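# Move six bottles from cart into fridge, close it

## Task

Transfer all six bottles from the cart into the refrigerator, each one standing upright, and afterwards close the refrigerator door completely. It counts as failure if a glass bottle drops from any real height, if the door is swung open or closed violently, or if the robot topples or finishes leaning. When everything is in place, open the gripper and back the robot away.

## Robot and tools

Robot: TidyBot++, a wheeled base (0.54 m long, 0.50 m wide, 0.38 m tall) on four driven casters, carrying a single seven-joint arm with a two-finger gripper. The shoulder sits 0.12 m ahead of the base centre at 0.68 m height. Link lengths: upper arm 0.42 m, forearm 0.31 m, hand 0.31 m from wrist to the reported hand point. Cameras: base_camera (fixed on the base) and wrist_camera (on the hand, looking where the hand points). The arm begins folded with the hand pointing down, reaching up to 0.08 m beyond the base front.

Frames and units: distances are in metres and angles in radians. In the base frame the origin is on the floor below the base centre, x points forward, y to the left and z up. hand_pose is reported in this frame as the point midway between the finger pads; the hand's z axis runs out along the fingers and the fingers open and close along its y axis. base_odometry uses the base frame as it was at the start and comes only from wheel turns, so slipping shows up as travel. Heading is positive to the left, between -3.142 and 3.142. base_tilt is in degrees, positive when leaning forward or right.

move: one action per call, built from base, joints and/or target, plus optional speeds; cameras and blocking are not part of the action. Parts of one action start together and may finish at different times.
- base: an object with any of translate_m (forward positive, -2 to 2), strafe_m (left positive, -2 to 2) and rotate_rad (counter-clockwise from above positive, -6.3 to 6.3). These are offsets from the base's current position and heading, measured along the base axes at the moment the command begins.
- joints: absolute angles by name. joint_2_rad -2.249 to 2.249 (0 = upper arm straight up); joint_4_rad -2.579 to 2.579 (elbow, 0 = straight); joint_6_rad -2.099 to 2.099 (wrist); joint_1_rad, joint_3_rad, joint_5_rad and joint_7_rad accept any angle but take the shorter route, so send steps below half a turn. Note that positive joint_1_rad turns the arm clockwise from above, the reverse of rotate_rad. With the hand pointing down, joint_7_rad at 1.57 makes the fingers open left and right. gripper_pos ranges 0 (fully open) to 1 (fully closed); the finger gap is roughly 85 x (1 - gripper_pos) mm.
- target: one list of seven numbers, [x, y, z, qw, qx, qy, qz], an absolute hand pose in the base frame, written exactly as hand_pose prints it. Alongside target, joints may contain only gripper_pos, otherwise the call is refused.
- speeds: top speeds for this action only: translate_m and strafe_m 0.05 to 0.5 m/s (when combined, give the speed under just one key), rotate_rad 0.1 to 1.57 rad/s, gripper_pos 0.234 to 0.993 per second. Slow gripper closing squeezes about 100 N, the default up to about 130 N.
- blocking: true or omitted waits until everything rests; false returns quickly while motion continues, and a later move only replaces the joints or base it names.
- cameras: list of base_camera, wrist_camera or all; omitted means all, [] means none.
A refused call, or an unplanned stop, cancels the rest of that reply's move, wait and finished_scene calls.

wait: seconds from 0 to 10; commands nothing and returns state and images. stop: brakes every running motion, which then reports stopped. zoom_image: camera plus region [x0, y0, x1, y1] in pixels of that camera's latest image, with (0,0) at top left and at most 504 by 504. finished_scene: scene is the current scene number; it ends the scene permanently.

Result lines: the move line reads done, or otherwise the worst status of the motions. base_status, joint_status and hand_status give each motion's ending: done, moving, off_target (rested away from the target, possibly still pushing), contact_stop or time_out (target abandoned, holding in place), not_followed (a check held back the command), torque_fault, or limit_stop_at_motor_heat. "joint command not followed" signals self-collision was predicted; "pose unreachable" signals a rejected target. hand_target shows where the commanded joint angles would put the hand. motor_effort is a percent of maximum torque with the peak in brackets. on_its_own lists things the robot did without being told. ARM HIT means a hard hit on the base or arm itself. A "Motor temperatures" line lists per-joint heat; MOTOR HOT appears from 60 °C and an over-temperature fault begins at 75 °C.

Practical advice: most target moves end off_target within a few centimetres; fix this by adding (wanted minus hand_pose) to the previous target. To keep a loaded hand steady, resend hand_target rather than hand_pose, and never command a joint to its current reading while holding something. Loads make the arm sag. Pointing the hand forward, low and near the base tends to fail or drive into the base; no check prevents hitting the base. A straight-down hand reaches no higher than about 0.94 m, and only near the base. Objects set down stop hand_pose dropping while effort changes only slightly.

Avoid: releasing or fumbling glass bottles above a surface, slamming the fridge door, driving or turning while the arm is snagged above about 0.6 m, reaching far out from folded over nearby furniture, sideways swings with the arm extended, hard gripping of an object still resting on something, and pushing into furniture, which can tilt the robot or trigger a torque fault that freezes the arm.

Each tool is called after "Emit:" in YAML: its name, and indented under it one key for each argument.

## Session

Emit:
move:

Scene clock: 0.00 s.
Motor temperatures (°C): [34 33 29 29 37 41 47]
base_odometry: x=+0.000 y=+0.000 heading=+0.000
base_tilt: forward=+0.4 right=+0.0
base_status: not commanded
joint_positions: joint_1_rad=+0.044 joint_2_rad=-0.340 joint_3_rad=+3.173 joint_4_rad=-2.507 joint_5_rad=+0.011 joint_6_rad=-0.881 joint_7_rad=+1.566 gripper_pos=+0.000
joint_status: not commanded
motor_effort: joint_1_rad=+0 joint_2_rad=-1 joint_3_rad=+0 joint_4_rad=+13 joint_5_rad=+0 joint_6_rad=+2 joint_7_rad=+0
hand_pose: x=+0.2682 y=-0.0112 z=+0.5922 quat_wxyz=(+0.001, +0.998, -0.036, +0.047) (m; base frame)
hand_target: x=+0.2679 y=-0.0112 z=+0.5920 quat_wxyz=(+0.001, +0.998, -0.036, +0.047) (m; base frame)
hand_status: not commanded
pictures: base_camera, wrist_camera
camera_calibration:
wrist_camera: T_world_to_cam=[[-0.0503377, -0.998002, -0.0381841, 0.0297764], [-0.995669, 0.0531387, -0.0762856, 0.364505], [0.0781622, 0.0341787, -0.996355, 0.708436], [0, 0, 0, 1]] pos_world=[0.309052, -0.0138658, 0.734797]

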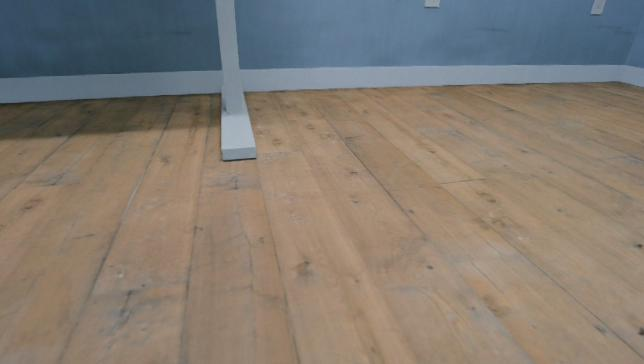

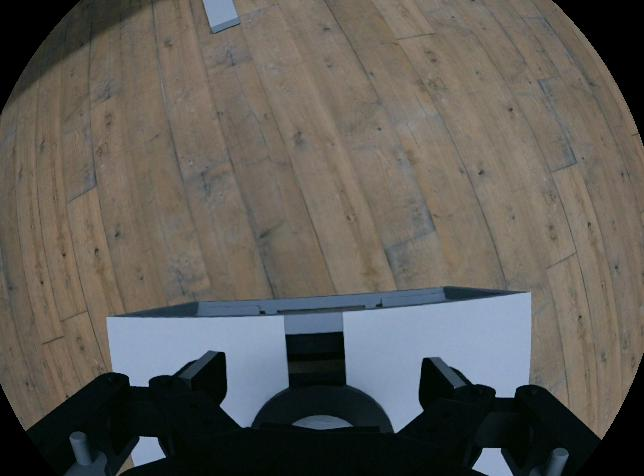

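Emit:
move:
  joints: {"joint_1_rad": 0, "joint_2_rad": -0.8, "joint_3_rad": 3.14, "joint_4_rad": -2.1, "joint_5_rad": 0, "joint_6_rad": -0.5, "joint_7_rad": 1.57, "gripper_pos": 0.3}
  cameras: ["wrist_camera"]

Emit:
move:
  base: {"rotate_rad": 1.3}

Scene clock: 2.07 s.
Motor temperatures (°C): [34 33 29 29 37 41 47]
move: done
base_odometry: x=+0.000 y=+0.000 heading=+0.000
base_tilt: forward=+0.4 right=+0.0
base_status: not commanded
joint_positions: joint_1_rad=+0.016 joint_2_rad=-0.792 joint_3_rad=+3.152 joint_4_rad=-2.145 joint_5_rad=+0.011 joint_6_rad=-0.569 joint_7_rad=+1.566 gripper_pos=+0.300
joint_status: all done
motor_effort: joint_1_rad=+1(1) joint_2_rad=+5(7) joint_3_rad=+0(1) joint_4_rad=+20(20) joint_5_rad=+0(1) joint_6_rad=+9(9) joint_7_rad=+0(1)
hand_pose: x=+0.4189 y=-0.0094 z=+0.9384 quat_wxyz=(+0.007, +0.820, -0.012, +0.573) (m; base frame)
hand_target: x=+0.4232 y=+0.0020 z=+0.9883 quat_wxyz=(+0.000, +0.783, +0.000, +0.622) (m; base frame)
hand_status: not commanded
pictures: wrist_camera
camera_calibration:
wrist_camera: T_world_to_cam=[[0.0147513, -0.999889, 0.00211213, -0.0126606], [-0.360701, -0.0072915, -0.932653, 1.07799], [0.932565, 0.012996, -0.360769, 0.0869828], [0, 0, 0, 1]] pos_world=[0.307901, -0.00592946, 1.0368]

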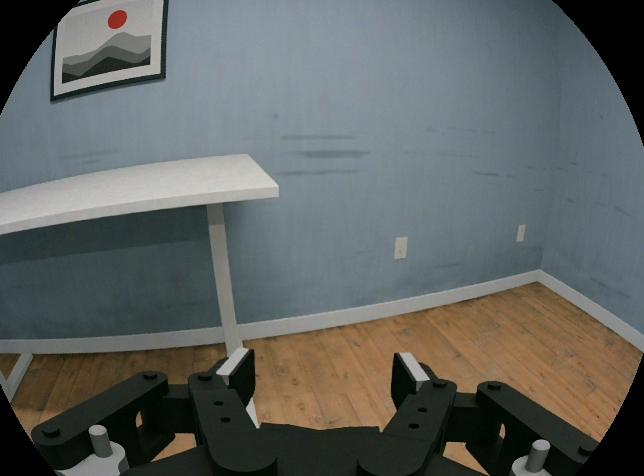

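Scene clock: 4.17 s.
Motor temperatures (°C): [34 33 29 29 37 41 47]
move: done
base_odometry: x=+0.000 y=+0.000 heading=+1.299
base_tilt: forward=+0.4 right=+0.0
base_status: done
joint_positions: joint_1_rad=+0.011 joint_2_rad=-0.792 joint_3_rad=+3.147 joint_4_rad=-2.145 joint_5_rad=+0.011 joint_6_rad=-0.563 joint_7_rad=+1.566 gripper_pos=+0.300
joint_status: not commanded
motor_effort: joint_1_rad=+0(1) joint_2_rad=+5(5) joint_3_rad=-1(2) joint_4_rad=+20(21) joint_5_rad=+0(1) joint_6_rad=+9(9) joint_7_rad=+0(1)
hand_pose: x=+0.4195 y=-0.0058 z=+0.9400 quat_wxyz=(+0.006, +0.818, -0.007, +0.575) (m; base frame)
hand_target: x=+0.4232 y=+0.0020 z=+0.9883 quat_wxyz=(+0.000, +0.783, +0.000, +0.622) (m; base frame)
hand_status: not commanded
pictures: base_camera, wrist_camera
camera_calibration:
wrist_camera: T_world_to_cam=[[0.0233739, -0.999708, 0.00617314, -0.0165321], [-0.355658, -0.0140861, -0.93451, 1.07926], [0.934324, 0.0196476, -0.355883, 0.0816519], [0, 0, 0, 1]] pos_world=[0.307944, -0.00292898, 1.03774]

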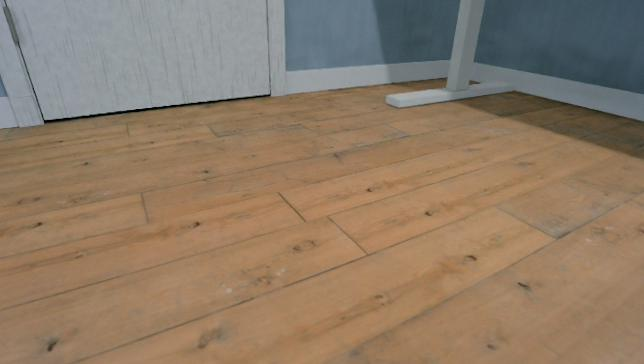

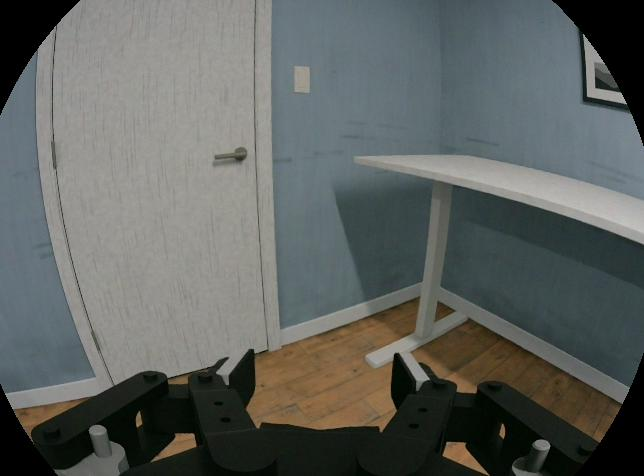

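Emit:
move:
  base: {"rotate_rad": 1.4}

Emit:
move:
  base: {"rotate_rad": 1.4}

Scene clock: 6.77 s.
Motor temperatures (°C): [34 33 29 29 37 41 47]
move: done
base_odometry: x=+0.000 y=+0.000 heading=+2.698
base_tilt: forward=+0.4 right=+0.0
base_status: done
joint_positions: joint_1_rad=+0.009 joint_2_rad=-0.792 joint_3_rad=+3.145 joint_4_rad=-2.145 joint_5_rad=+0.011 joint_6_rad=-0.563 joint_7_rad=+1.566 gripper_pos=+0.300
joint_status: not commanded
motor_effort: joint_1_rad=+1(1) joint_2_rad=+5(5) joint_3_rad=+0(1) joint_4_rad=+20(20) joint_5_rad=+0(1) joint_6_rad=+9(9) joint_7_rad=+0(1)
hand_pose: x=+0.4195 y=-0.0045 z=+0.9401 quat_wxyz=(+0.006, +0.818, -0.005, +0.575) (m; base frame)
hand_target: x=+0.4232 y=+0.0020 z=+0.9883 quat_wxyz=(+0.000, +0.783, +0.000, +0.622) (m; base frame)
hand_status: not commanded
pictures: base_camera, wrist_camera
camera_calibration:
wrist_camera: T_world_to_cam=[[0.0264767, -0.99962, 0.00769726, -0.0179469], [-0.35517, -0.0166043, -0.934654, 1.07934], [0.934427, 0.0220127, -0.355474, 0.0812041], [0, 0, 0, 1]] pos_world=[0.307943, -0.00180598, 1.03781]

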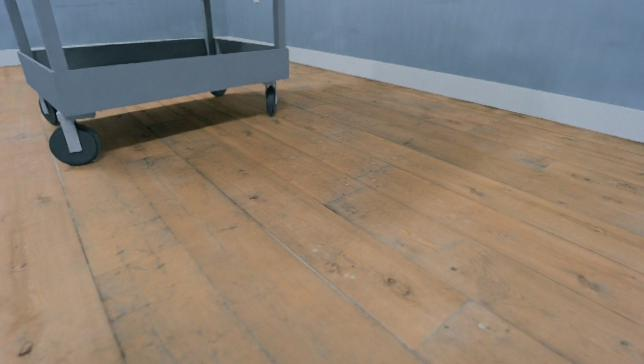

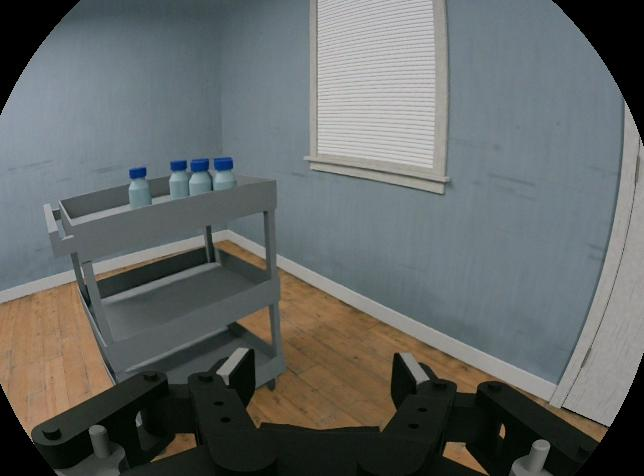

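Scene clock: 8.93 s.
Motor temperatures (°C): [34 33 29 29 37 41 47]
move: done
base_odometry: x=+0.000 y=+0.000 heading=-2.187
base_tilt: forward=+0.4 right=+0.0
base_status: done
joint_positions: joint_1_rad=+0.009 joint_2_rad=-0.792 joint_3_rad=+3.144 joint_4_rad=-2.145 joint_5_rad=+0.011 joint_6_rad=-0.562 joint_7_rad=+1.566 gripper_pos=+0.300
joint_status: not commanded
motor_effort: joint_1_rad=+0(1) joint_2_rad=+5(5) joint_3_rad=+0(2) joint_4_rad=+20(20) joint_5_rad=+0(1) joint_6_rad=+9(9) joint_7_rad=-1(1)
hand_pose: x=+0.4196 y=-0.0038 z=+0.9402 quat_wxyz=(+0.006, +0.818, -0.004, +0.575) (m; base frame)
hand_target: x=+0.4232 y=+0.0020 z=+0.9883 quat_wxyz=(+0.000, +0.783, +0.000, +0.622) (m; base frame)
hand_status: not commanded
pictures: base_camera, wrist_camera
camera_calibration:
wrist_camera: T_world_to_cam=[[0.0281721, -0.999567, 0.00850354, -0.0187024], [-0.354862, -0.0179536, -0.934746, 1.07939], [0.934494, 0.0233161, -0.355215, 0.0809201], [0, 0, 0, 1]] pos_world=[0.307942, -0.00120217, 1.03786]

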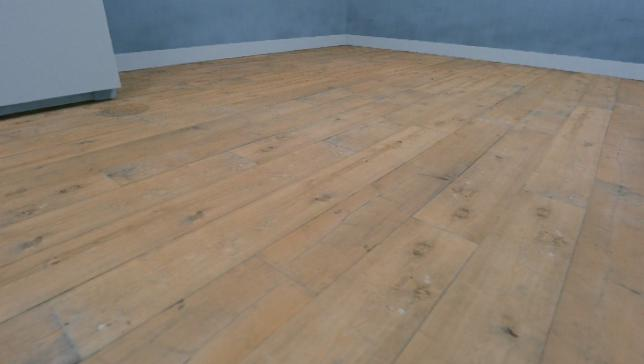

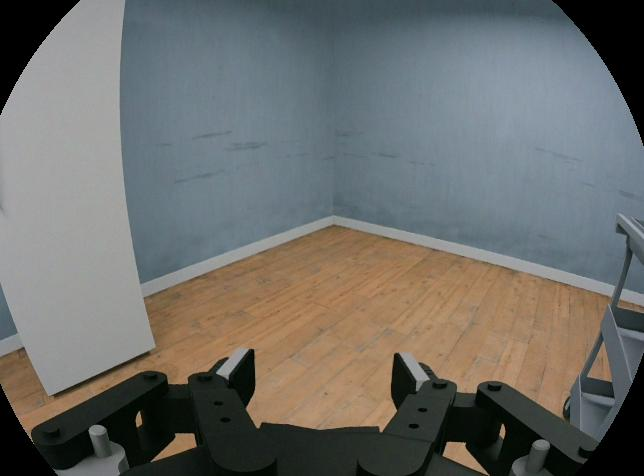

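Emit:
move:
  base: {"rotate_rad": 0.75}

Scene clock: 10.93 s.
Motor temperatures (°C): [34 33 29 29 37 41 47]
move: done
base_odometry: x=+0.000 y=+0.000 heading=-1.438
base_tilt: forward=+0.4 right=-0.1
base_status: done
joint_positions: joint_1_rad=+0.008 joint_2_rad=-0.792 joint_3_rad=+3.143 joint_4_rad=-2.145 joint_5_rad=+0.011 joint_6_rad=-0.562 joint_7_rad=+1.566 gripper_pos=+0.300
joint_status: not commanded
motor_effort: joint_1_rad=+1(1) joint_2_rad=+5(5) joint_3_rad=+0(2) joint_4_rad=+20(20) joint_5_rad=+0(1) joint_6_rad=+9(9) joint_7_rad=+0(1)
hand_pose: x=+0.4196 y=-0.0033 z=+0.9402 quat_wxyz=(+0.006, +0.818, -0.004, +0.575) (m; base frame)
hand_target: x=+0.4232 y=+0.0020 z=+0.9883 quat_wxyz=(+0.000, +0.783, +0.000, +0.622) (m; base frame)
hand_status: not commanded
pictures: base_camera, wrist_camera
camera_calibration:
wrist_camera: T_world_to_cam=[[0.0292257, -0.999532, 0.00900744, -0.019172], [-0.35479, -0.0187975, -0.934757, 1.07939], [0.934489, 0.0241232, -0.355173, 0.0808752], [0, 0, 0, 1]] pos_world=[0.307939, -0.000824209, 1.03786]

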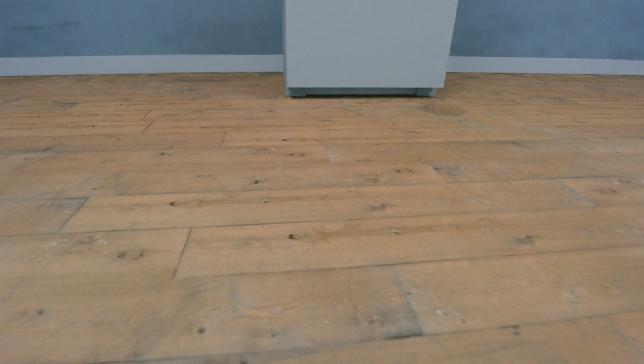

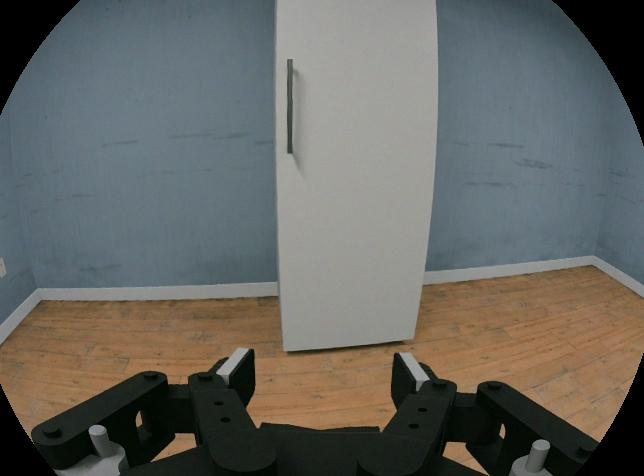

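Emit:
zoom_image:
  camera: "base_camera"
  region: [260, 40, 480, 120]

Emit:
zoom_image:
  camera: "wrist_camera"
  region: [240, 20, 470, 370]

Scaled by 2.291.

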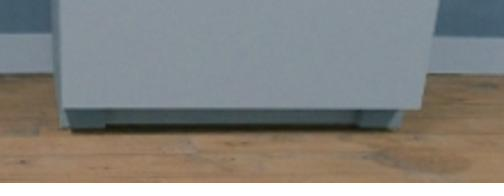

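Scaled by 1.440.

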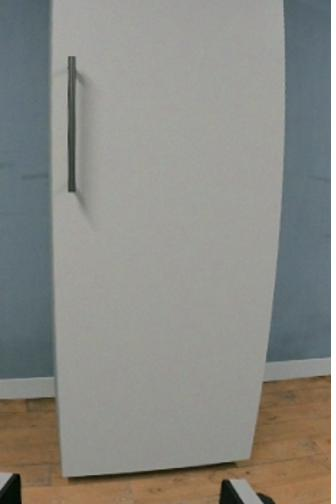

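Emit:
move:
  base: {"translate_m": 0.62, "strafe_m": 0.044, "rotate_rad": 0.093}
  joints: {"joint_1_rad": 0, "joint_2_rad": -0.05, "joint_3_rad": 3.14, "joint_4_rad": -1.5, "joint_5_rad": 0, "joint_6_rad": -0.38, "joint_7_rad": 1.57, "gripper_pos": 0.3}

Scene clock: 17.10 s.
Motor temperatures (°C): [34 33 29 30 37 41 47]
move: done
base_odometry: x=+0.126 y=-0.609 heading=-1.344
base_tilt: forward=+0.4 right=+0.0
base_status: done
joint_positions: joint_1_rad=+0.008 joint_2_rad=-0.054 joint_3_rad=+3.142 joint_4_rad=-1.551 joint_5_rad=+0.011 joint_6_rad=-0.443 joint_7_rad=+1.566 gripper_pos=+0.300
joint_status: all done
motor_effort: joint_1_rad=+1(1) joint_2_rad=-17(21) joint_3_rad=+0(2) joint_4_rad=+20(21) joint_5_rad=+0(1) joint_6_rad=+9(10) joint_7_rad=+0(1)
hand_pose: x=+0.7001 y=-0.0047 z=+1.0132 quat_wxyz=(+0.006, +0.825, -0.002, +0.566) (m; base frame)
hand_target: x=+0.7109 y=+0.0023 z=+1.0601 quat_wxyz=(-0.001, +0.793, +0.000, +0.610) (m; base frame)
hand_status: not commanded
pictures: base_camera, wrist_camera
camera_calibration:
wrist_camera: T_world_to_cam=[[0.0317036, -0.999456, 0.00911099, -0.0312045], [-0.376972, -0.0203993, -0.926, 1.25375], [0.925682, 0.025923, -0.377414, -0.126612], [0, 0, 0, 1]] pos_world=[0.590819, -0.00232984, 1.11347]

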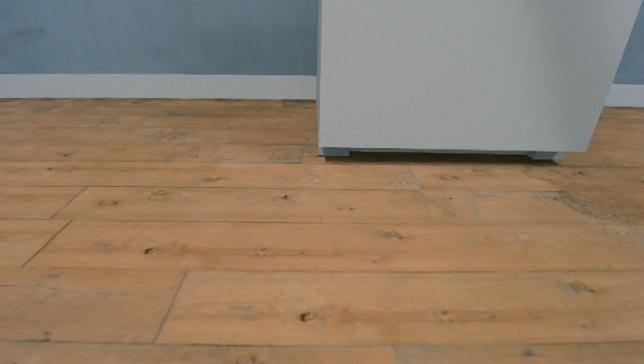

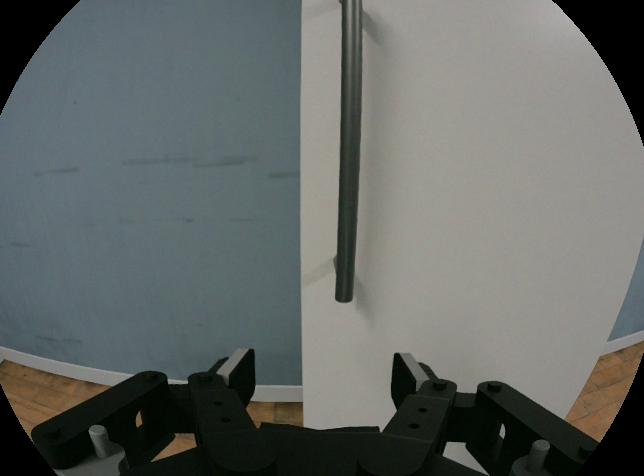

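Emit:
zoom_image:
  camera: "base_camera"
  region: [300, 90, 620, 190]

Scaled by 1.575.

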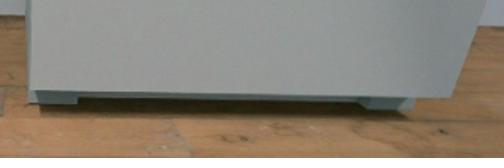

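Emit:
move:
  base: {"translate_m": 0.13, "strafe_m": -0.037, "rotate_rad": 0.022}
  speeds: {"translate_m": 0.25}
  joints: {"joint_1_rad": 0, "joint_2_rad": -0.05, "joint_3_rad": 3.14, "joint_4_rad": -1.42, "joint_5_rad": 0, "joint_6_rad": -0.39, "joint_7_rad": 1.57, "gripper_pos": 0.3}

Scene clock: 21.50 s.
Motor temperatures (°C): [34 33 29 30 37 41 47]
move: done
base_odometry: x=+0.119 y=-0.744 heading=-1.321
base_tilt: forward=+0.4 right=+0.0
base_status: done
joint_positions: joint_1_rad=+0.004 joint_2_rad=-0.052 joint_3_rad=+3.139 joint_4_rad=-1.462 joint_5_rad=+0.011 joint_6_rad=-0.442 joint_7_rad=+1.566 gripper_pos=+0.300
joint_status: all done
motor_effort: joint_1_rad=+1(2) joint_2_rad=-17(21) joint_3_rad=+0(2) joint_4_rad=+20(21) joint_5_rad=+0(1) joint_6_rad=+9(10) joint_7_rad=+0(1)
hand_pose: x=+0.7065 y=-0.0005 z=+1.0661 quat_wxyz=(+0.004, +0.799, +0.000, +0.601) (m; base frame)
hand_target: x=+0.7117 y=+0.0023 z=+1.1062 quat_wxyz=(-0.001, +0.771, +0.000, +0.637) (m; base frame)
hand_status: not commanded
pictures: base_camera, wrist_camera
camera_calibration:
wrist_camera: T_world_to_cam=[[0.0378379, -0.999203, 0.0127045, -0.0358831], [-0.294406, -0.0232961, -0.955396, 1.27825], [0.954931, 0.0324099, -0.295053, -0.221209], [0, 0, 0, 1]] pos_world=[0.588921, 0.001093, 1.15642]

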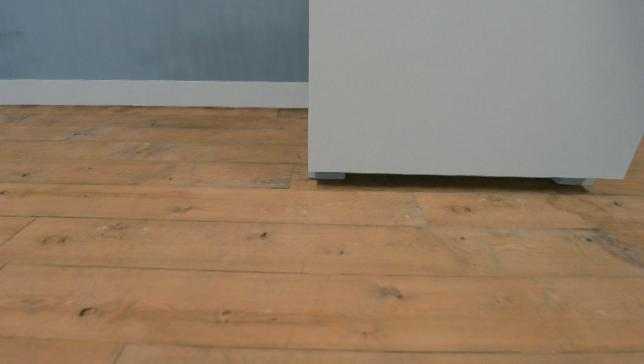

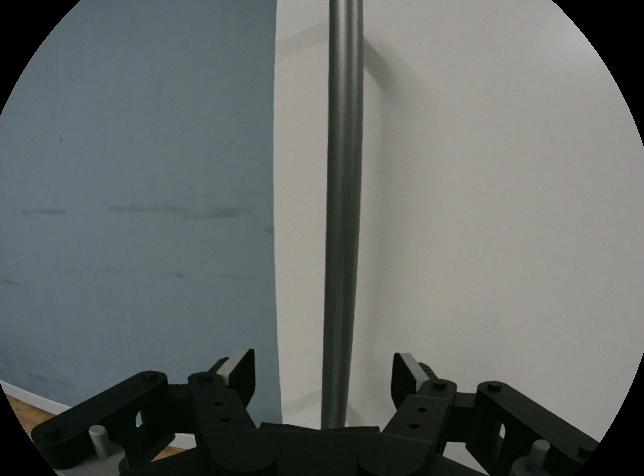

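Emit:
move:
  base: {"translate_m": 0.062, "strafe_m": -0.007}
  speeds: {"translate_m": 0.12}
  cameras: ["wrist_camera"]

Scene clock: 23.27 s.
Motor temperatures (°C): [34 33 29 30 37 41 47]
move: done
base_odometry: x=+0.128 y=-0.806 heading=-1.321
base_tilt: forward=+0.4 right=+0.0
base_status: done
joint_positions: joint_1_rad=+0.004 joint_2_rad=-0.055 joint_3_rad=+3.139 joint_4_rad=-1.462 joint_5_rad=+0.011 joint_6_rad=-0.442 joint_7_rad=+1.566 gripper_pos=+0.300
joint_status: not commanded
motor_effort: joint_1_rad=+0(2) joint_2_rad=-18(20) joint_3_rad=+1(2) joint_4_rad=+20(21) joint_5_rad=+1(1) joint_6_rad=+9(10) joint_7_rad=+0(1)
hand_pose: x=+0.7053 y=-0.0005 z=+1.0679 quat_wxyz=(+0.004, +0.798, +0.000, +0.602) (m; base frame)
hand_target: x=+0.7117 y=+0.0023 z=+1.1062 quat_wxyz=(-0.001, +0.771, +0.000, +0.637) (m; base frame)
hand_status: not commanded
pictures: wrist_camera
camera_calibration:
wrist_camera: T_world_to_cam=[[0.0378565, -0.999201, 0.0128349, -0.0359747], [-0.291399, -0.0233242, -0.956317, 1.27852], [0.955852, 0.0324627, -0.292049, -0.223379], [0, 0, 0, 1]] pos_world=[0.587439, 0.001126, 1.1579]

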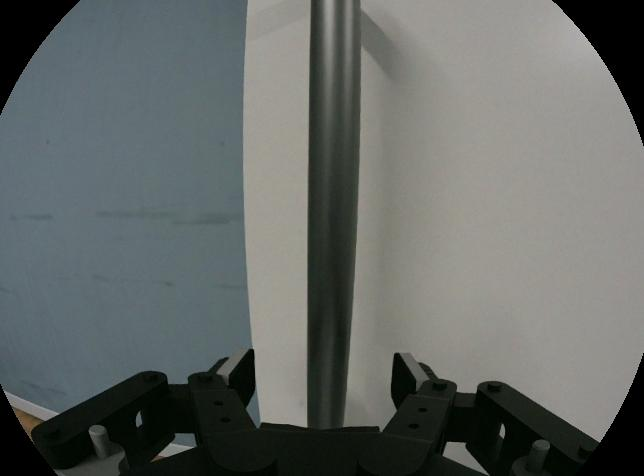

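Emit:
move:
  base: {"translate_m": -0.01, "strafe_m": -0.001}
  speeds: {"translate_m": 0.12}
  cameras: []

Emit:
move:
  joints: {"gripper_pos": 0.9}
  speeds: {"gripper_pos": 0.234}

Scene clock: 24.40 s.
Motor temperatures (°C): [34 33 29 30 37 41 47]
move: done
base_odometry: x=+0.124 y=-0.796 heading=-1.321
base_tilt: forward=+0.4 right=-0.1
base_status: done
joint_positions: joint_1_rad=+0.004 joint_2_rad=-0.059 joint_3_rad=+3.139 joint_4_rad=-1.462 joint_5_rad=+0.011 joint_6_rad=-0.442 joint_7_rad=+1.566 gripper_pos=+0.300
joint_status: not commanded
motor_effort: joint_1_rad=+1(1) joint_2_rad=-18(21) joint_3_rad=+0(2) joint_4_rad=+20(21) joint_5_rad=+0(1) joint_6_rad=+9(10) joint_7_rad=+0(0)
hand_pose: x=+0.7040 y=-0.0005 z=+1.0701 quat_wxyz=(+0.004, +0.797, +0.000, +0.604) (m; base frame)
hand_target: x=+0.7117 y=+0.0023 z=+1.1062 quat_wxyz=(-0.001, +0.771, +0.000, +0.637) (m; base frame)
hand_status: not commanded
pictures: none
No camera images: "cameras" was empty.

Scene clock: 27.27 s.
Motor temperatures (°C): [34 33 29 30 37 41 47]
move: done
base_odometry: x=+0.124 y=-0.796 heading=-1.321
base_tilt: forward=+0.4 right=+0.0
base_status: not commanded
joint_positions: joint_1_rad=+0.004 joint_2_rad=-0.059 joint_3_rad=+3.140 joint_4_rad=-1.462 joint_5_rad=+0.011 joint_6_rad=-0.442 joint_7_rad=+1.566 gripper_pos=+0.900
joint_status: all done
motor_effort: joint_1_rad=+0(1) joint_2_rad=-15(18) joint_3_rad=+0(2) joint_4_rad=+22(23) joint_5_rad=+0(1) joint_6_rad=+12(13) joint_7_rad=+0(1)
hand_pose: x=+0.7037 y=-0.0015 z=+1.0705 quat_wxyz=(+0.004, +0.797, +0.000, +0.604) (m; base frame)
hand_target: x=+0.7117 y=+0.0023 z=+1.1062 quat_wxyz=(-0.001, +0.771, +0.000, +0.637) (m; base frame)
hand_status: not commanded
pictures: base_camera, wrist_camera
camera_calibration:
wrist_camera: T_world_to_cam=[[0.0361283, -0.999264, 0.012916, -0.0358262], [-0.28719, -0.0227609, -0.957603, 1.27891], [0.957192, 0.0308872, -0.287801, -0.226477], [0, 0, 0, 1]] pos_world=[0.585368, 0.000304595, 1.15997]

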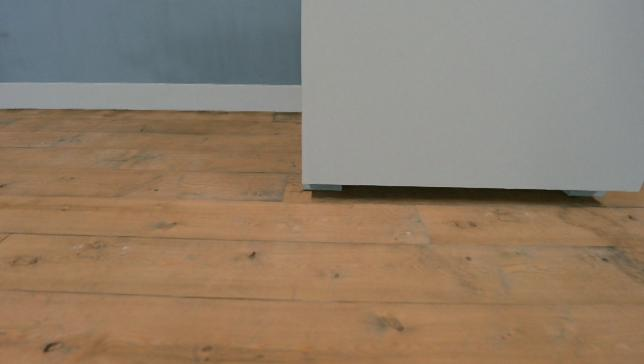

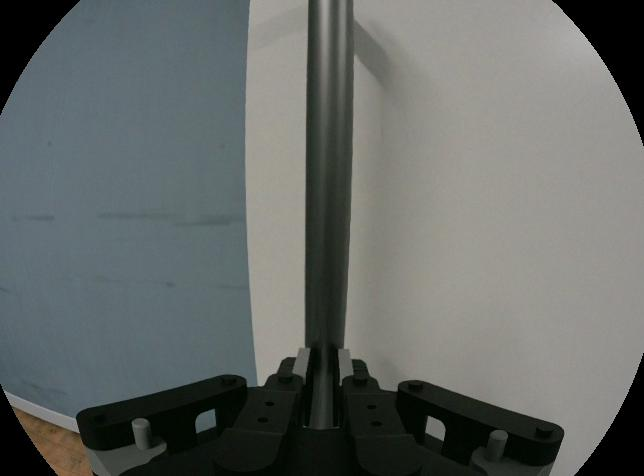

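Emit:
move:
  joints: {"gripper_pos": 0.5}
  cameras: []

Emit:
move:
  base: {"translate_m": 0.02, "strafe_m": -0.002}
  speeds: {"translate_m": 0.1}
  cameras: ["wrist_camera"]

Scene clock: 28.90 s.
Motor temperatures (°C): [34 33 29 30 36 41 47]
move: done
base_odometry: x=+0.124 y=-0.796 heading=-1.321
base_tilt: forward=+0.4 right=+0.0
base_status: not commanded
joint_positions: joint_1_rad=+0.004 joint_2_rad=-0.059 joint_3_rad=+3.140 joint_4_rad=-1.460 joint_5_rad=+0.011 joint_6_rad=-0.435 joint_7_rad=+1.566 gripper_pos=+0.499
joint_status: all done
motor_effort: joint_1_rad=+0(1) joint_2_rad=-17(18) joint_3_rad=+0(1) joint_4_rad=+20(22) joint_5_rad=+0(0) joint_6_rad=+9(12) joint_7_rad=+0(1)
hand_pose: x=+0.7043 y=-0.0014 z=+1.0733 quat_wxyz=(+0.004, +0.794, +0.000, +0.607) (m; base frame)
hand_target: x=+0.7117 y=+0.0023 z=+1.1062 quat_wxyz=(-0.001, +0.771, +0.000, +0.637) (m; base frame)
hand_status: not commanded
pictures: none
No camera images: "cameras" was empty.

Scene clock: 29.60 s.
Motor temperatures (°C): [34 33 29 30 36 41 47]
move: done
base_odometry: x=+0.127 y=-0.817 heading=-1.321
base_tilt: forward=+0.4 right=+0.0
base_status: done
joint_positions: joint_1_rad=+0.003 joint_2_rad=-0.053 joint_3_rad=+3.140 joint_4_rad=-1.460 joint_5_rad=+0.011 joint_6_rad=-0.435 joint_7_rad=+1.566 gripper_pos=+0.499
joint_status: not commanded
motor_effort: joint_1_rad=+1(2) joint_2_rad=-17(21) joint_3_rad=-1(2) joint_4_rad=+20(21) joint_5_rad=+0(1) joint_6_rad=+9(10) joint_7_rad=-1(1)
hand_pose: x=+0.7068 y=-0.0013 z=+1.0695 quat_wxyz=(+0.004, +0.796, +0.000, +0.605) (m; base frame)
hand_target: x=+0.7117 y=+0.0023 z=+1.1062 quat_wxyz=(-0.001, +0.771, +0.000, +0.637) (m; base frame)
hand_status: not commanded
pictures: wrist_camera
camera_calibration:
wrist_camera: T_world_to_cam=[[0.0363871, -0.999253, 0.0129916, -0.0360572], [-0.285575, -0.0228554, -0.958084, 1.27826], [0.957665, 0.0311519, -0.286193, -0.231834], [0, 0, 0, 1]] pos_world=[0.588371, 0.000406906, 1.1588]

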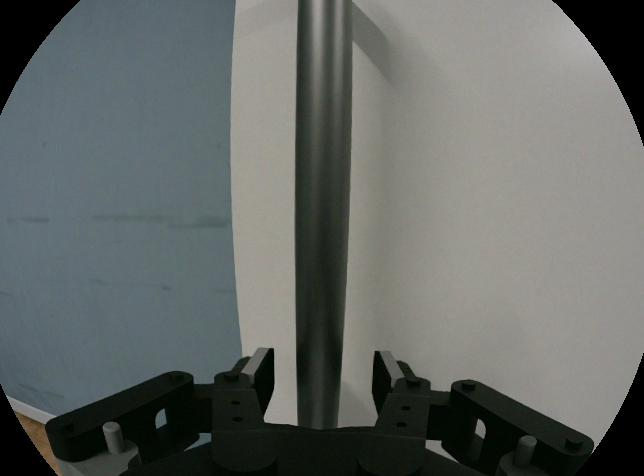

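Emit:
move:
  joints: {"gripper_pos": 0.95}
  speeds: {"gripper_pos": 0.234}
  cameras: ["wrist_camera"]

Scene clock: 32.07 s.
Motor temperatures (°C): [34 33 29 30 36 41 47]
move: off_target
base_odometry: x=+0.127 y=-0.817 heading=-1.321
base_tilt: forward=+0.4 right=-0.1
base_status: not commanded
joint_positions: joint_1_rad=+0.002 joint_2_rad=-0.053 joint_3_rad=+3.139 joint_4_rad=-1.460 joint_5_rad=+0.011 joint_6_rad=-0.435 joint_7_rad=+1.566 gripper_pos=+0.811
joint_status: gripper_pos off_target (ended at +0.811, target +0.950)
motor_effort: joint_1_rad=+2(2) joint_2_rad=-16(18) joint_3_rad=+2(3) joint_4_rad=+21(22) joint_5_rad=+1(1) joint_6_rad=+11(11) joint_7_rad=+0(1)
hand_pose: x=+0.7068 y=+0.0003 z=+1.0695 quat_wxyz=(+0.003, +0.796, +0.001, +0.605) (m; base frame)
hand_target: x=+0.7117 y=+0.0023 z=+1.1062 quat_wxyz=(-0.001, +0.771, +0.000, +0.637) (m; base frame)
hand_status: not commanded
pictures: wrist_camera
camera_calibration:
wrist_camera: T_world_to_cam=[[0.0391452, -0.999148, 0.0130768, -0.0364427], [-0.285511, -0.0237252, -0.958082, 1.27825], [0.957576, 0.0337707, -0.286196, -0.231803], [0, 0, 0, 1]] pos_world=[0.588349, 0.00174319, 1.1588]

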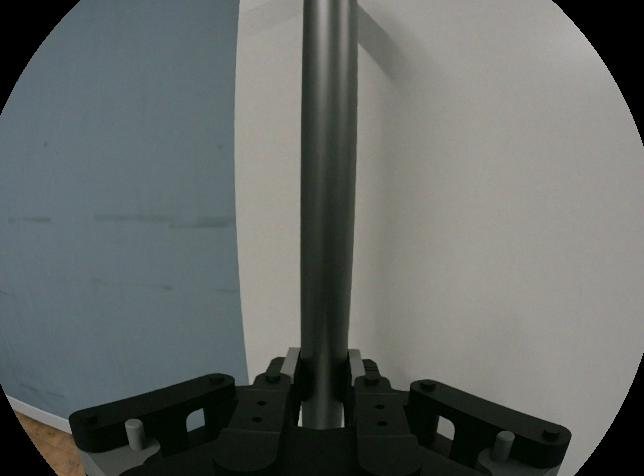

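Emit:
move:
  base: {"translate_m": -0.047, "strafe_m": -0.036, "rotate_rad": 0.04}
  speeds: {"translate_m": 0.06, "rotate_rad": 0.1}

Scene clock: 34.53 s.
Motor temperatures (°C): [34 33 29 30 36 41 47]
move: done
base_odometry: x=+0.081 y=-0.780 heading=-1.281
base_tilt: forward=+0.4 right=+0.0
base_status: done
joint_positions: joint_1_rad=+0.001 joint_2_rad=-0.023 joint_3_rad=+3.142 joint_4_rad=-1.442 joint_5_rad=+0.011 joint_6_rad=-0.412 joint_7_rad=+1.566 gripper_pos=+0.811
joint_status: not commanded
motor_effort: joint_1_rad=-1(4) joint_2_rad=-25(39) joint_3_rad=+0(5) joint_4_rad=+22(27) joint_5_rad=+0(1) joint_6_rad=+9(15) joint_7_rad=-1(1)
hand_pose: x=+0.7210 y=-0.0008 z=+1.0698 quat_wxyz=(+0.004, +0.793, +0.000, +0.609) (m; base frame)
hand_target: x=+0.7117 y=+0.0023 z=+1.1062 quat_wxyz=(-0.001, +0.771, +0.000, +0.637) (m; base frame)
hand_status: not commanded
pictures: base_camera, wrist_camera
camera_calibration:
wrist_camera: T_world_to_cam=[[0.0373416, -0.999213, 0.0134046, -0.0371812], [-0.274417, -0.0231517, -0.961332, 1.278], [0.960885, 0.0322192, -0.275066, -0.259625], [0, 0, 0, 1]] pos_world=[0.601564, 0.000800982, 1.15767]

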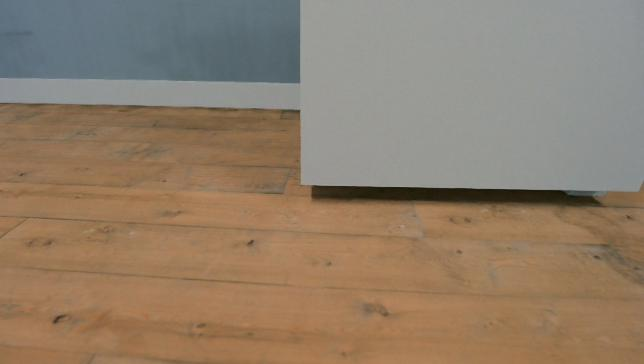

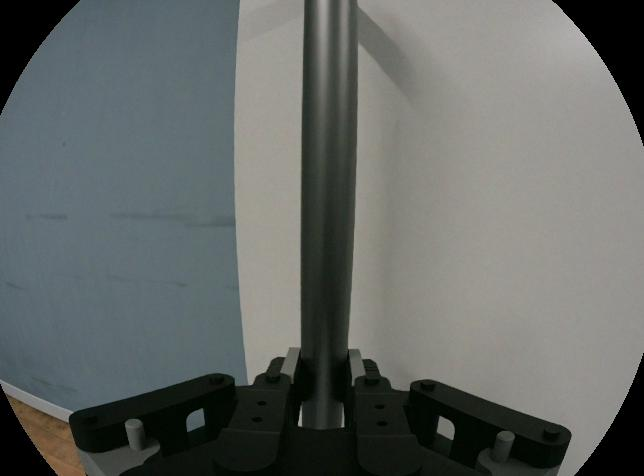

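Emit:
move:
  base: {"translate_m": -0.09, "strafe_m": -0.096, "rotate_rad": 0.09}
  speeds: {"translate_m": 0.1, "rotate_rad": 0.1}
  cameras: ["wrist_camera"]

Scene clock: 36.80 s.
Motor temperatures (°C): [34 33 29 30 36 41 47]
move: done
base_odometry: x=-0.037 y=-0.721 heading=-1.191
base_tilt: forward=+0.4 right=+0.0
base_status: done
joint_positions: joint_1_rad=-0.003 joint_2_rad=-0.019 joint_3_rad=+3.135 joint_4_rad=-1.442 joint_5_rad=+0.011 joint_6_rad=-0.404 joint_7_rad=+1.566 gripper_pos=+0.811
joint_status: not commanded
motor_effort: joint_1_rad=+2(4) joint_2_rad=-26(31) joint_3_rad=+2(5) joint_4_rad=+22(27) joint_5_rad=+1(1) joint_6_rad=+9(15) joint_7_rad=-1(2)
hand_pose: x=+0.7230 y=+0.0056 z=+1.0697 quat_wxyz=(+0.001, +0.792, +0.004, +0.611) (m; base frame)
hand_target: x=+0.7117 y=+0.0023 z=+1.1062 quat_wxyz=(-0.001, +0.771, +0.000, +0.637) (m; base frame)
hand_status: not commanded
pictures: wrist_camera
camera_calibration:
wrist_camera: T_world_to_cam=[[0.0479115, -0.998758, 0.013687, -0.0387624], [-0.270686, -0.0261726, -0.962312, 1.277], [0.961475, 0.042401, -0.271603, -0.26594], [0, 0, 0, 1]] pos_world=[0.603216, 0.00598416, 1.15717]

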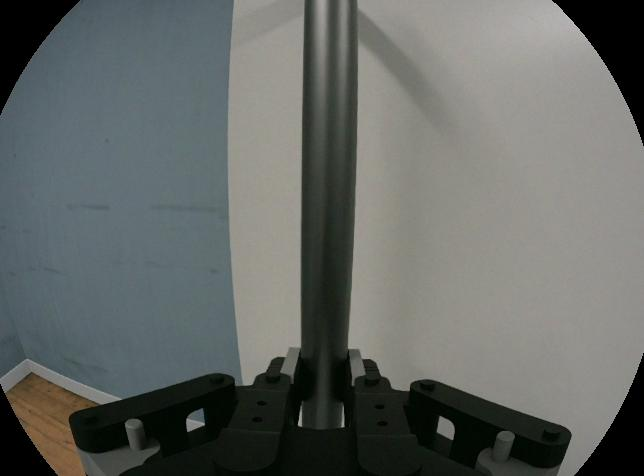

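Emit:
move:
  base: {"translate_m": -0.125, "strafe_m": -0.157, "rotate_rad": 0.13}
  speeds: {"translate_m": 0.13, "rotate_rad": 0.1}
  cameras: []

Emit:
move:
  base: {"translate_m": -0.081, "strafe_m": -0.115, "rotate_rad": 0.09}
  speeds: {"translate_m": 0.13, "rotate_rad": 0.1}

Scene clock: 39.33 s.
Motor temperatures (°C): [34 33 29 30 36 41 47]
move: done
base_odometry: x=-0.229 y=-0.663 heading=-1.060
base_tilt: forward=+0.4 right=+0.0
base_status: done
joint_positions: joint_1_rad=-0.011 joint_2_rad=-0.017 joint_3_rad=+3.126 joint_4_rad=-1.442 joint_5_rad=+0.011 joint_6_rad=-0.402 joint_7_rad=+1.566 gripper_pos=+0.811
joint_status: not commanded
motor_effort: joint_1_rad=+3(5) joint_2_rad=-26(30) joint_3_rad=+3(6) joint_4_rad=+24(29) joint_5_rad=+1(2) joint_6_rad=+11(16) joint_7_rad=-1(1)
hand_pose: x=+0.7235 y=+0.0162 z=+1.0695 quat_wxyz=(-0.005, +0.791, +0.011, +0.611) (m; base frame)
hand_target: x=+0.7117 y=+0.0023 z=+1.1062 quat_wxyz=(-0.001, +0.771, +0.000, +0.637) (m; base frame)
hand_status: not commanded
pictures: none
No camera images: "cameras" was empty.

Scene clock: 41.00 s.
Motor temperatures (°C): [34 33 29 30 36 41 47]
move: done
base_odometry: x=-0.369 y=-0.649 heading=-0.969
base_tilt: forward=+0.4 right=+0.0
base_status: done
joint_positions: joint_1_rad=-0.018 joint_2_rad=-0.016 joint_3_rad=+3.118 joint_4_rad=-1.443 joint_5_rad=+0.011 joint_6_rad=-0.400 joint_7_rad=+1.566 gripper_pos=+0.811
joint_status: not commanded
motor_effort: joint_1_rad=+5(7) joint_2_rad=-28(31) joint_3_rad=+4(6) joint_4_rad=+25(28) joint_5_rad=+2(3) joint_6_rad=+12(16) joint_7_rad=-1(1)
hand_pose: x=+0.7236 y=+0.0254 z=+1.0692 quat_wxyz=(-0.009, +0.791, +0.017, +0.611) (m; base frame)
hand_target: x=+0.7117 y=+0.0023 z=+1.1062 quat_wxyz=(-0.001, +0.771, +0.000, +0.637) (m; base frame)
hand_status: not commanded
pictures: base_camera, wrist_camera
camera_calibration:
wrist_camera: T_world_to_cam=[[0.0803696, -0.996667, 0.0140045, -0.0429024], [-0.268293, -0.0351618, -0.962696, 1.27612], [0.959979, 0.0736141, -0.270224, -0.268673], [0, 0, 0, 1]] pos_world=[0.603742, 0.0218894, 1.15651]

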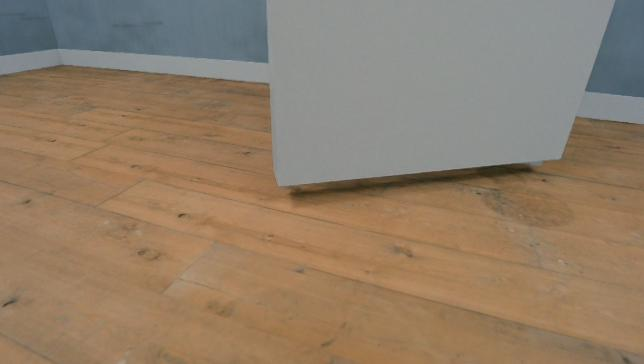

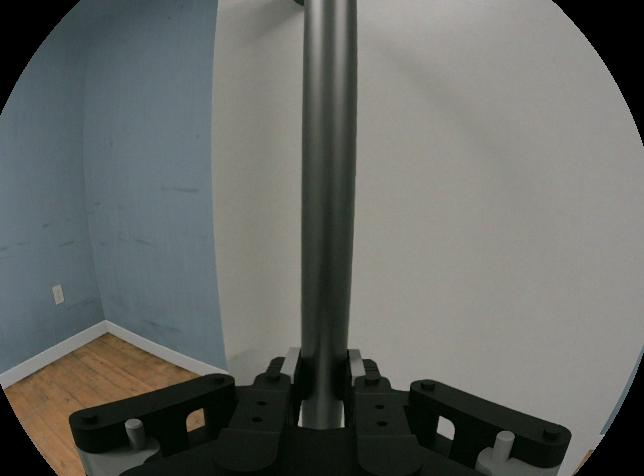

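Emit:
move:
  base: {"translate_m": -0.151, "strafe_m": -0.193, "rotate_rad": 0.1}
  speeds: {"translate_m": 0.15, "rotate_rad": 0.1}
  cameras: ["base_camera"]

Scene clock: 44.80 s.
Motor temperatures (°C): [34 33 29 30 36 41 47]
move: done
base_odometry: x=-0.614 y=-0.634 heading=-0.868
base_tilt: forward=+0.4 right=-0.1
base_status: done
joint_positions: joint_1_rad=-0.028 joint_2_rad=-0.017 joint_3_rad=+3.106 joint_4_rad=-1.444 joint_5_rad=+0.011 joint_6_rad=-0.400 joint_7_rad=+1.566 gripper_pos=+0.811
joint_status: not commanded
motor_effort: joint_1_rad=+8(9) joint_2_rad=-27(31) joint_3_rad=+8(9) joint_4_rad=+26(30) joint_5_rad=+3(3) joint_6_rad=+13(19) joint_7_rad=-1(1)
hand_pose: x=+0.7227 y=+0.0387 z=+1.0685 quat_wxyz=(-0.016, +0.791, +0.026, +0.611) (m; base frame)
hand_target: x=+0.7117 y=+0.0023 z=+1.1062 quat_wxyz=(-0.001, +0.771, +0.000, +0.637) (m; base frame)
hand_status: not commanded
pictures: base_camera

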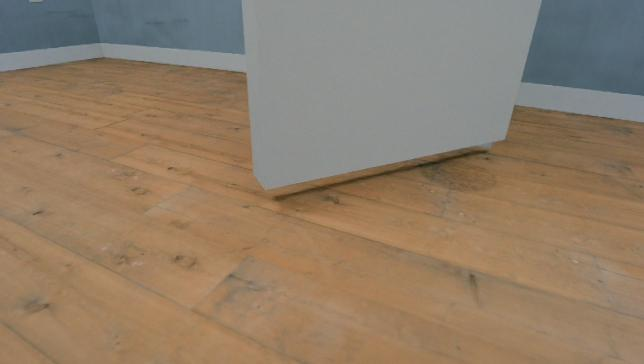

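Emit:
move:
  base: {"translate_m": -0.124, "strafe_m": -0.143, "rotate_rad": 0.05}
  speeds: {"translate_m": 0.15, "rotate_rad": 0.1}
  cameras: []

Scene clock: 48.80 s.
Motor temperatures (°C): [34 34 29 30 36 41 47]
move: done
base_odometry: x=-0.804 y=-0.631 heading=-0.817
base_tilt: forward=+0.4 right=+0.0
base_status: done
joint_positions: joint_1_rad=-0.013 joint_2_rad=-0.020 joint_3_rad=+3.129 joint_4_rad=-1.446 joint_5_rad=+0.011 joint_6_rad=-0.404 joint_7_rad=+1.566 gripper_pos=+0.811
joint_status: not commanded
motor_effort: joint_1_rad=+3(7) joint_2_rad=-25(31) joint_3_rad=+3(6) joint_4_rad=+26(30) joint_5_rad=+1(2) joint_6_rad=+15(20) joint_7_rad=-1(1)
hand_pose: x=+0.7223 y=+0.0158 z=+1.0677 quat_wxyz=(-0.005, +0.793, +0.011, +0.609) (m; base frame)
hand_target: x=+0.7117 y=+0.0023 z=+1.1062 quat_wxyz=(-0.001, +0.771, +0.000, +0.637) (m; base frame)
hand_status: not commanded
pictures: none
No camera images: "cameras" was empty.

Emit:
move:
  base: {"translate_m": -0.088, "strafe_m": -0.165}
  speeds: {"translate_m": 0.13}

Scene clock: 51.10 s.
Motor temperatures (°C): [34 34 29 30 36 41 47]
move: done
base_odometry: x=-0.984 y=-0.680 heading=-0.817
base_tilt: forward=+0.4 right=+0.0
base_status: done
joint_positions: joint_1_rad=-0.007 joint_2_rad=-0.026 joint_3_rad=+3.136 joint_4_rad=-1.450 joint_5_rad=+0.010 joint_6_rad=-0.413 joint_7_rad=+1.566 gripper_pos=+0.811
joint_status: not commanded
motor_effort: joint_1_rad=+0(7) joint_2_rad=-25(29) joint_3_rad=+1(7) joint_4_rad=+26(30) joint_5_rad=+0(3) joint_6_rad=+14(18) joint_7_rad=+0(1)
hand_pose: x=+0.7191 y=+0.0077 z=+1.0669 quat_wxyz=(-0.001, +0.794, +0.006, +0.607) (m; base frame)
hand_target: x=+0.7117 y=+0.0023 z=+1.1062 quat_wxyz=(-0.001, +0.771, +0.000, +0.637) (m; base frame)
hand_status: not commanded
pictures: base_camera, wrist_camera
camera_calibration:
wrist_camera: T_world_to_cam=[[0.0513794, -0.998599, 0.0126897, -0.0379277], [-0.279348, -0.0265698, -0.959822, 1.27683], [0.958814, 0.0457703, -0.280322, -0.251829], [0, 0, 0, 1]] pos_world=[0.600086, 0.00757692, 1.15542]

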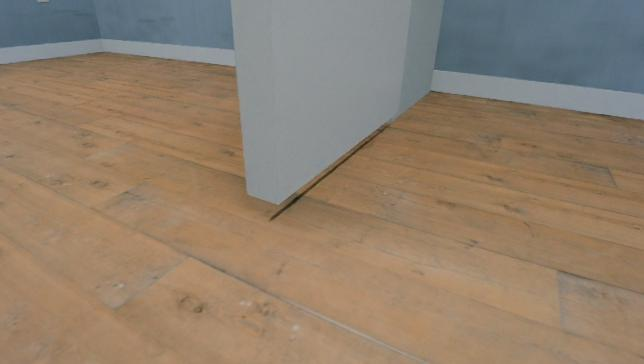

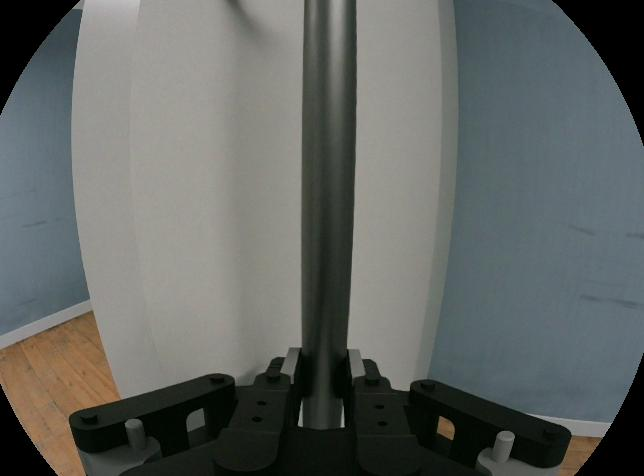

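Emit:
move:
  joints: {"gripper_pos": 0.6}
  speeds: {"gripper_pos": 0.4}
  cameras: ["wrist_camera"]

Emit:
move:
  base: {"translate_m": -0.15}
  speeds: {"translate_m": 0.2}

Scene clock: 53.37 s.
Motor temperatures (°C): [34 34 29 30 36 41 47]
move: done
base_odometry: x=-0.984 y=-0.680 heading=-0.817
base_tilt: forward=+0.4 right=+0.0
base_status: not commanded
joint_positions: joint_1_rad=-0.006 joint_2_rad=-0.052 joint_3_rad=+3.136 joint_4_rad=-1.447 joint_5_rad=+0.010 joint_6_rad=-0.412 joint_7_rad=+1.566 gripper_pos=+0.599
joint_status: all done
motor_effort: joint_1_rad=+0(1) joint_2_rad=-18(25) joint_3_rad=+1(1) joint_4_rad=+20(26) joint_5_rad=+0(1) joint_6_rad=+9(15) joint_7_rad=+0(1)
hand_pose: x=+0.7092 y=+0.0073 z=+1.0838 quat_wxyz=(-0.001, +0.786, +0.005, +0.619) (m; base frame)
hand_target: x=+0.7117 y=+0.0023 z=+1.1062 quat_wxyz=(-0.001, +0.771, +0.000, +0.637) (m; base frame)
hand_status: not commanded
pictures: wrist_camera
camera_calibration:
wrist_camera: T_world_to_cam=[[0.0504203, -0.998631, 0.0139379, -0.0387185], [-0.251692, -0.0262106, -0.967452, 1.27889], [0.966493, 0.0452711, -0.252669, -0.272992], [0, 0, 0, 1]] pos_world=[0.587683, 0.00721353, 1.16883]

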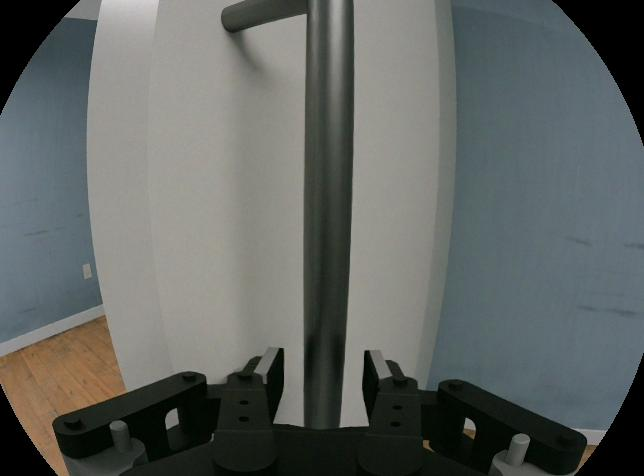

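Scene clock: 54.77 s.
Motor temperatures (°C): [34 34 29 30 36 41 47]
move: done
base_odometry: x=-1.087 y=-0.570 heading=-0.817
base_tilt: forward=+0.4 right=+0.0
base_status: done
joint_positions: joint_1_rad=-0.006 joint_2_rad=-0.060 joint_3_rad=+3.136 joint_4_rad=-1.447 joint_5_rad=+0.010 joint_6_rad=-0.412 joint_7_rad=+1.566 gripper_pos=+0.599
joint_status: not commanded
motor_effort: joint_1_rad=+1(1) joint_2_rad=-17(24) joint_3_rad=+0(1) joint_4_rad=+20(22) joint_5_rad=+0(0) joint_6_rad=+9(10) joint_7_rad=+0(1)
hand_pose: x=+0.7061 y=+0.0071 z=+1.0882 quat_wxyz=(+0.000, +0.783, +0.005, +0.622) (m; base frame)
hand_target: x=+0.7117 y=+0.0023 z=+1.1062 quat_wxyz=(-0.001, +0.771, +0.000, +0.637) (m; base frame)
hand_status: not commanded
pictures: base_camera, wrist_camera
camera_calibration:
wrist_camera: T_world_to_cam=[[0.0500197, -0.998646, 0.0142645, -0.0388936], [-0.244329, -0.0260837, -0.969342, 1.2793], [0.968402, 0.0450009, -0.245303, -0.278243], [0, 0, 0, 1]] pos_world=[0.583966, 0.00704918, 1.17238]

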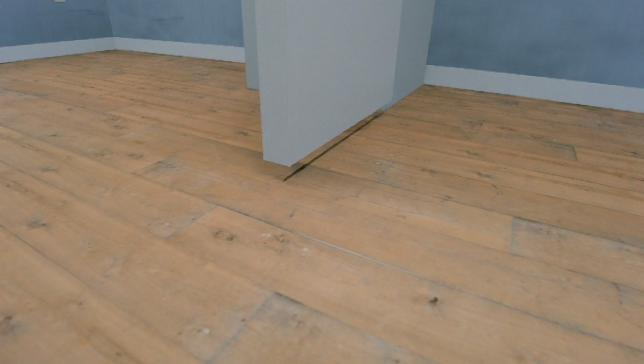

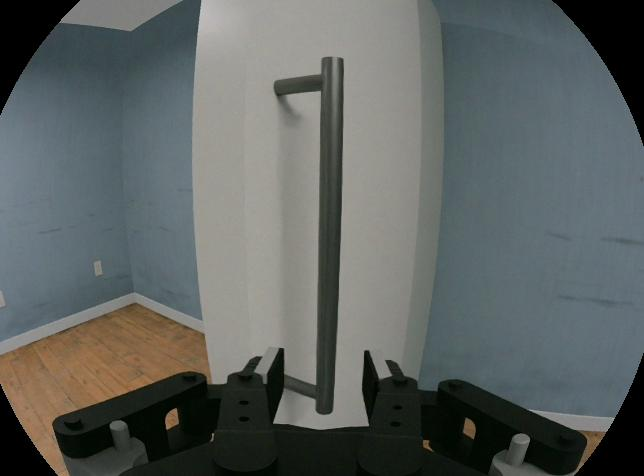

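Emit:
move:
  base: {"strafe_m": 0.35, "translate_m": 0.0}
  joints: {"joint_1_rad": 0, "joint_2_rad": -0.8, "joint_3_rad": 3.14, "joint_4_rad": -2.1, "joint_5_rad": 0, "joint_6_rad": -0.5, "joint_7_rad": 1.57, "gripper_pos": 0.27}
  cameras: ["base_camera"]

Scene clock: 58.23 s.
Motor temperatures (°C): [34 34 29 30 36 41 47]
move: done
base_odometry: x=-0.832 y=-0.331 heading=-0.817
base_tilt: forward=+0.4 right=-0.1
base_status: done
joint_positions: joint_1_rad=-0.004 joint_2_rad=-0.789 joint_3_rad=+3.134 joint_4_rad=-2.067 joint_5_rad=+0.010 joint_6_rad=-0.441 joint_7_rad=+1.566 gripper_pos=+0.271
joint_status: all done
motor_effort: joint_1_rad=+0(2) joint_2_rad=+4(21) joint_3_rad=+0(3) joint_4_rad=+20(21) joint_5_rad=+1(1) joint_6_rad=+10(10) joint_7_rad=-1(1)
hand_pose: x=+0.4293 y=+0.0048 z=+1.0233 quat_wxyz=(+0.002, +0.757, +0.006, +0.653) (m; base frame)
hand_target: x=+0.4232 y=+0.0020 z=+0.9883 quat_wxyz=(+0.000, +0.783, +0.000, +0.622) (m; base frame)
hand_status: not commanded
pictures: base_camera

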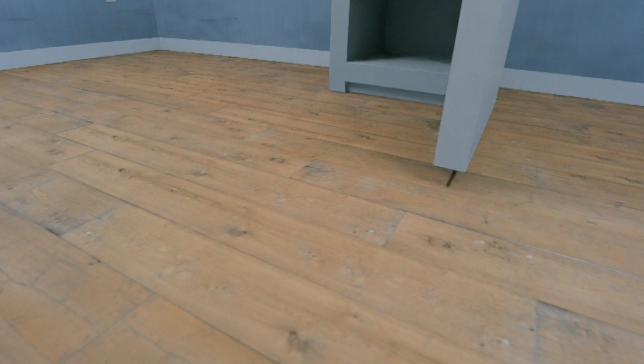

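Emit:
move:
  base: {"strafe_m": 0.35, "translate_m": 0.0}
  cameras: []

Scene clock: 61.30 s.
Motor temperatures (°C): [34 34 29 30 36 41 47]
move: done
base_odometry: x=-0.577 y=-0.091 heading=-0.816
base_tilt: forward=+0.4 right=-0.1
base_status: done
joint_positions: joint_1_rad=-0.004 joint_2_rad=-0.789 joint_3_rad=+3.135 joint_4_rad=-2.067 joint_5_rad=+0.010 joint_6_rad=-0.441 joint_7_rad=+1.566 gripper_pos=+0.271
joint_status: not commanded
motor_effort: joint_1_rad=+0(1) joint_2_rad=+5(6) joint_3_rad=+0(3) joint_4_rad=+20(20) joint_5_rad=+0(1) joint_6_rad=+9(10) joint_7_rad=+0(1)
hand_pose: x=+0.4293 y=+0.0043 z=+1.0233 quat_wxyz=(+0.002, +0.757, +0.005, +0.653) (m; base frame)
hand_target: x=+0.4232 y=+0.0020 z=+0.9883 quat_wxyz=(+0.000, +0.783, +0.000, +0.622) (m; base frame)
hand_status: not commanded
pictures: none
No camera images: "cameras" was empty.


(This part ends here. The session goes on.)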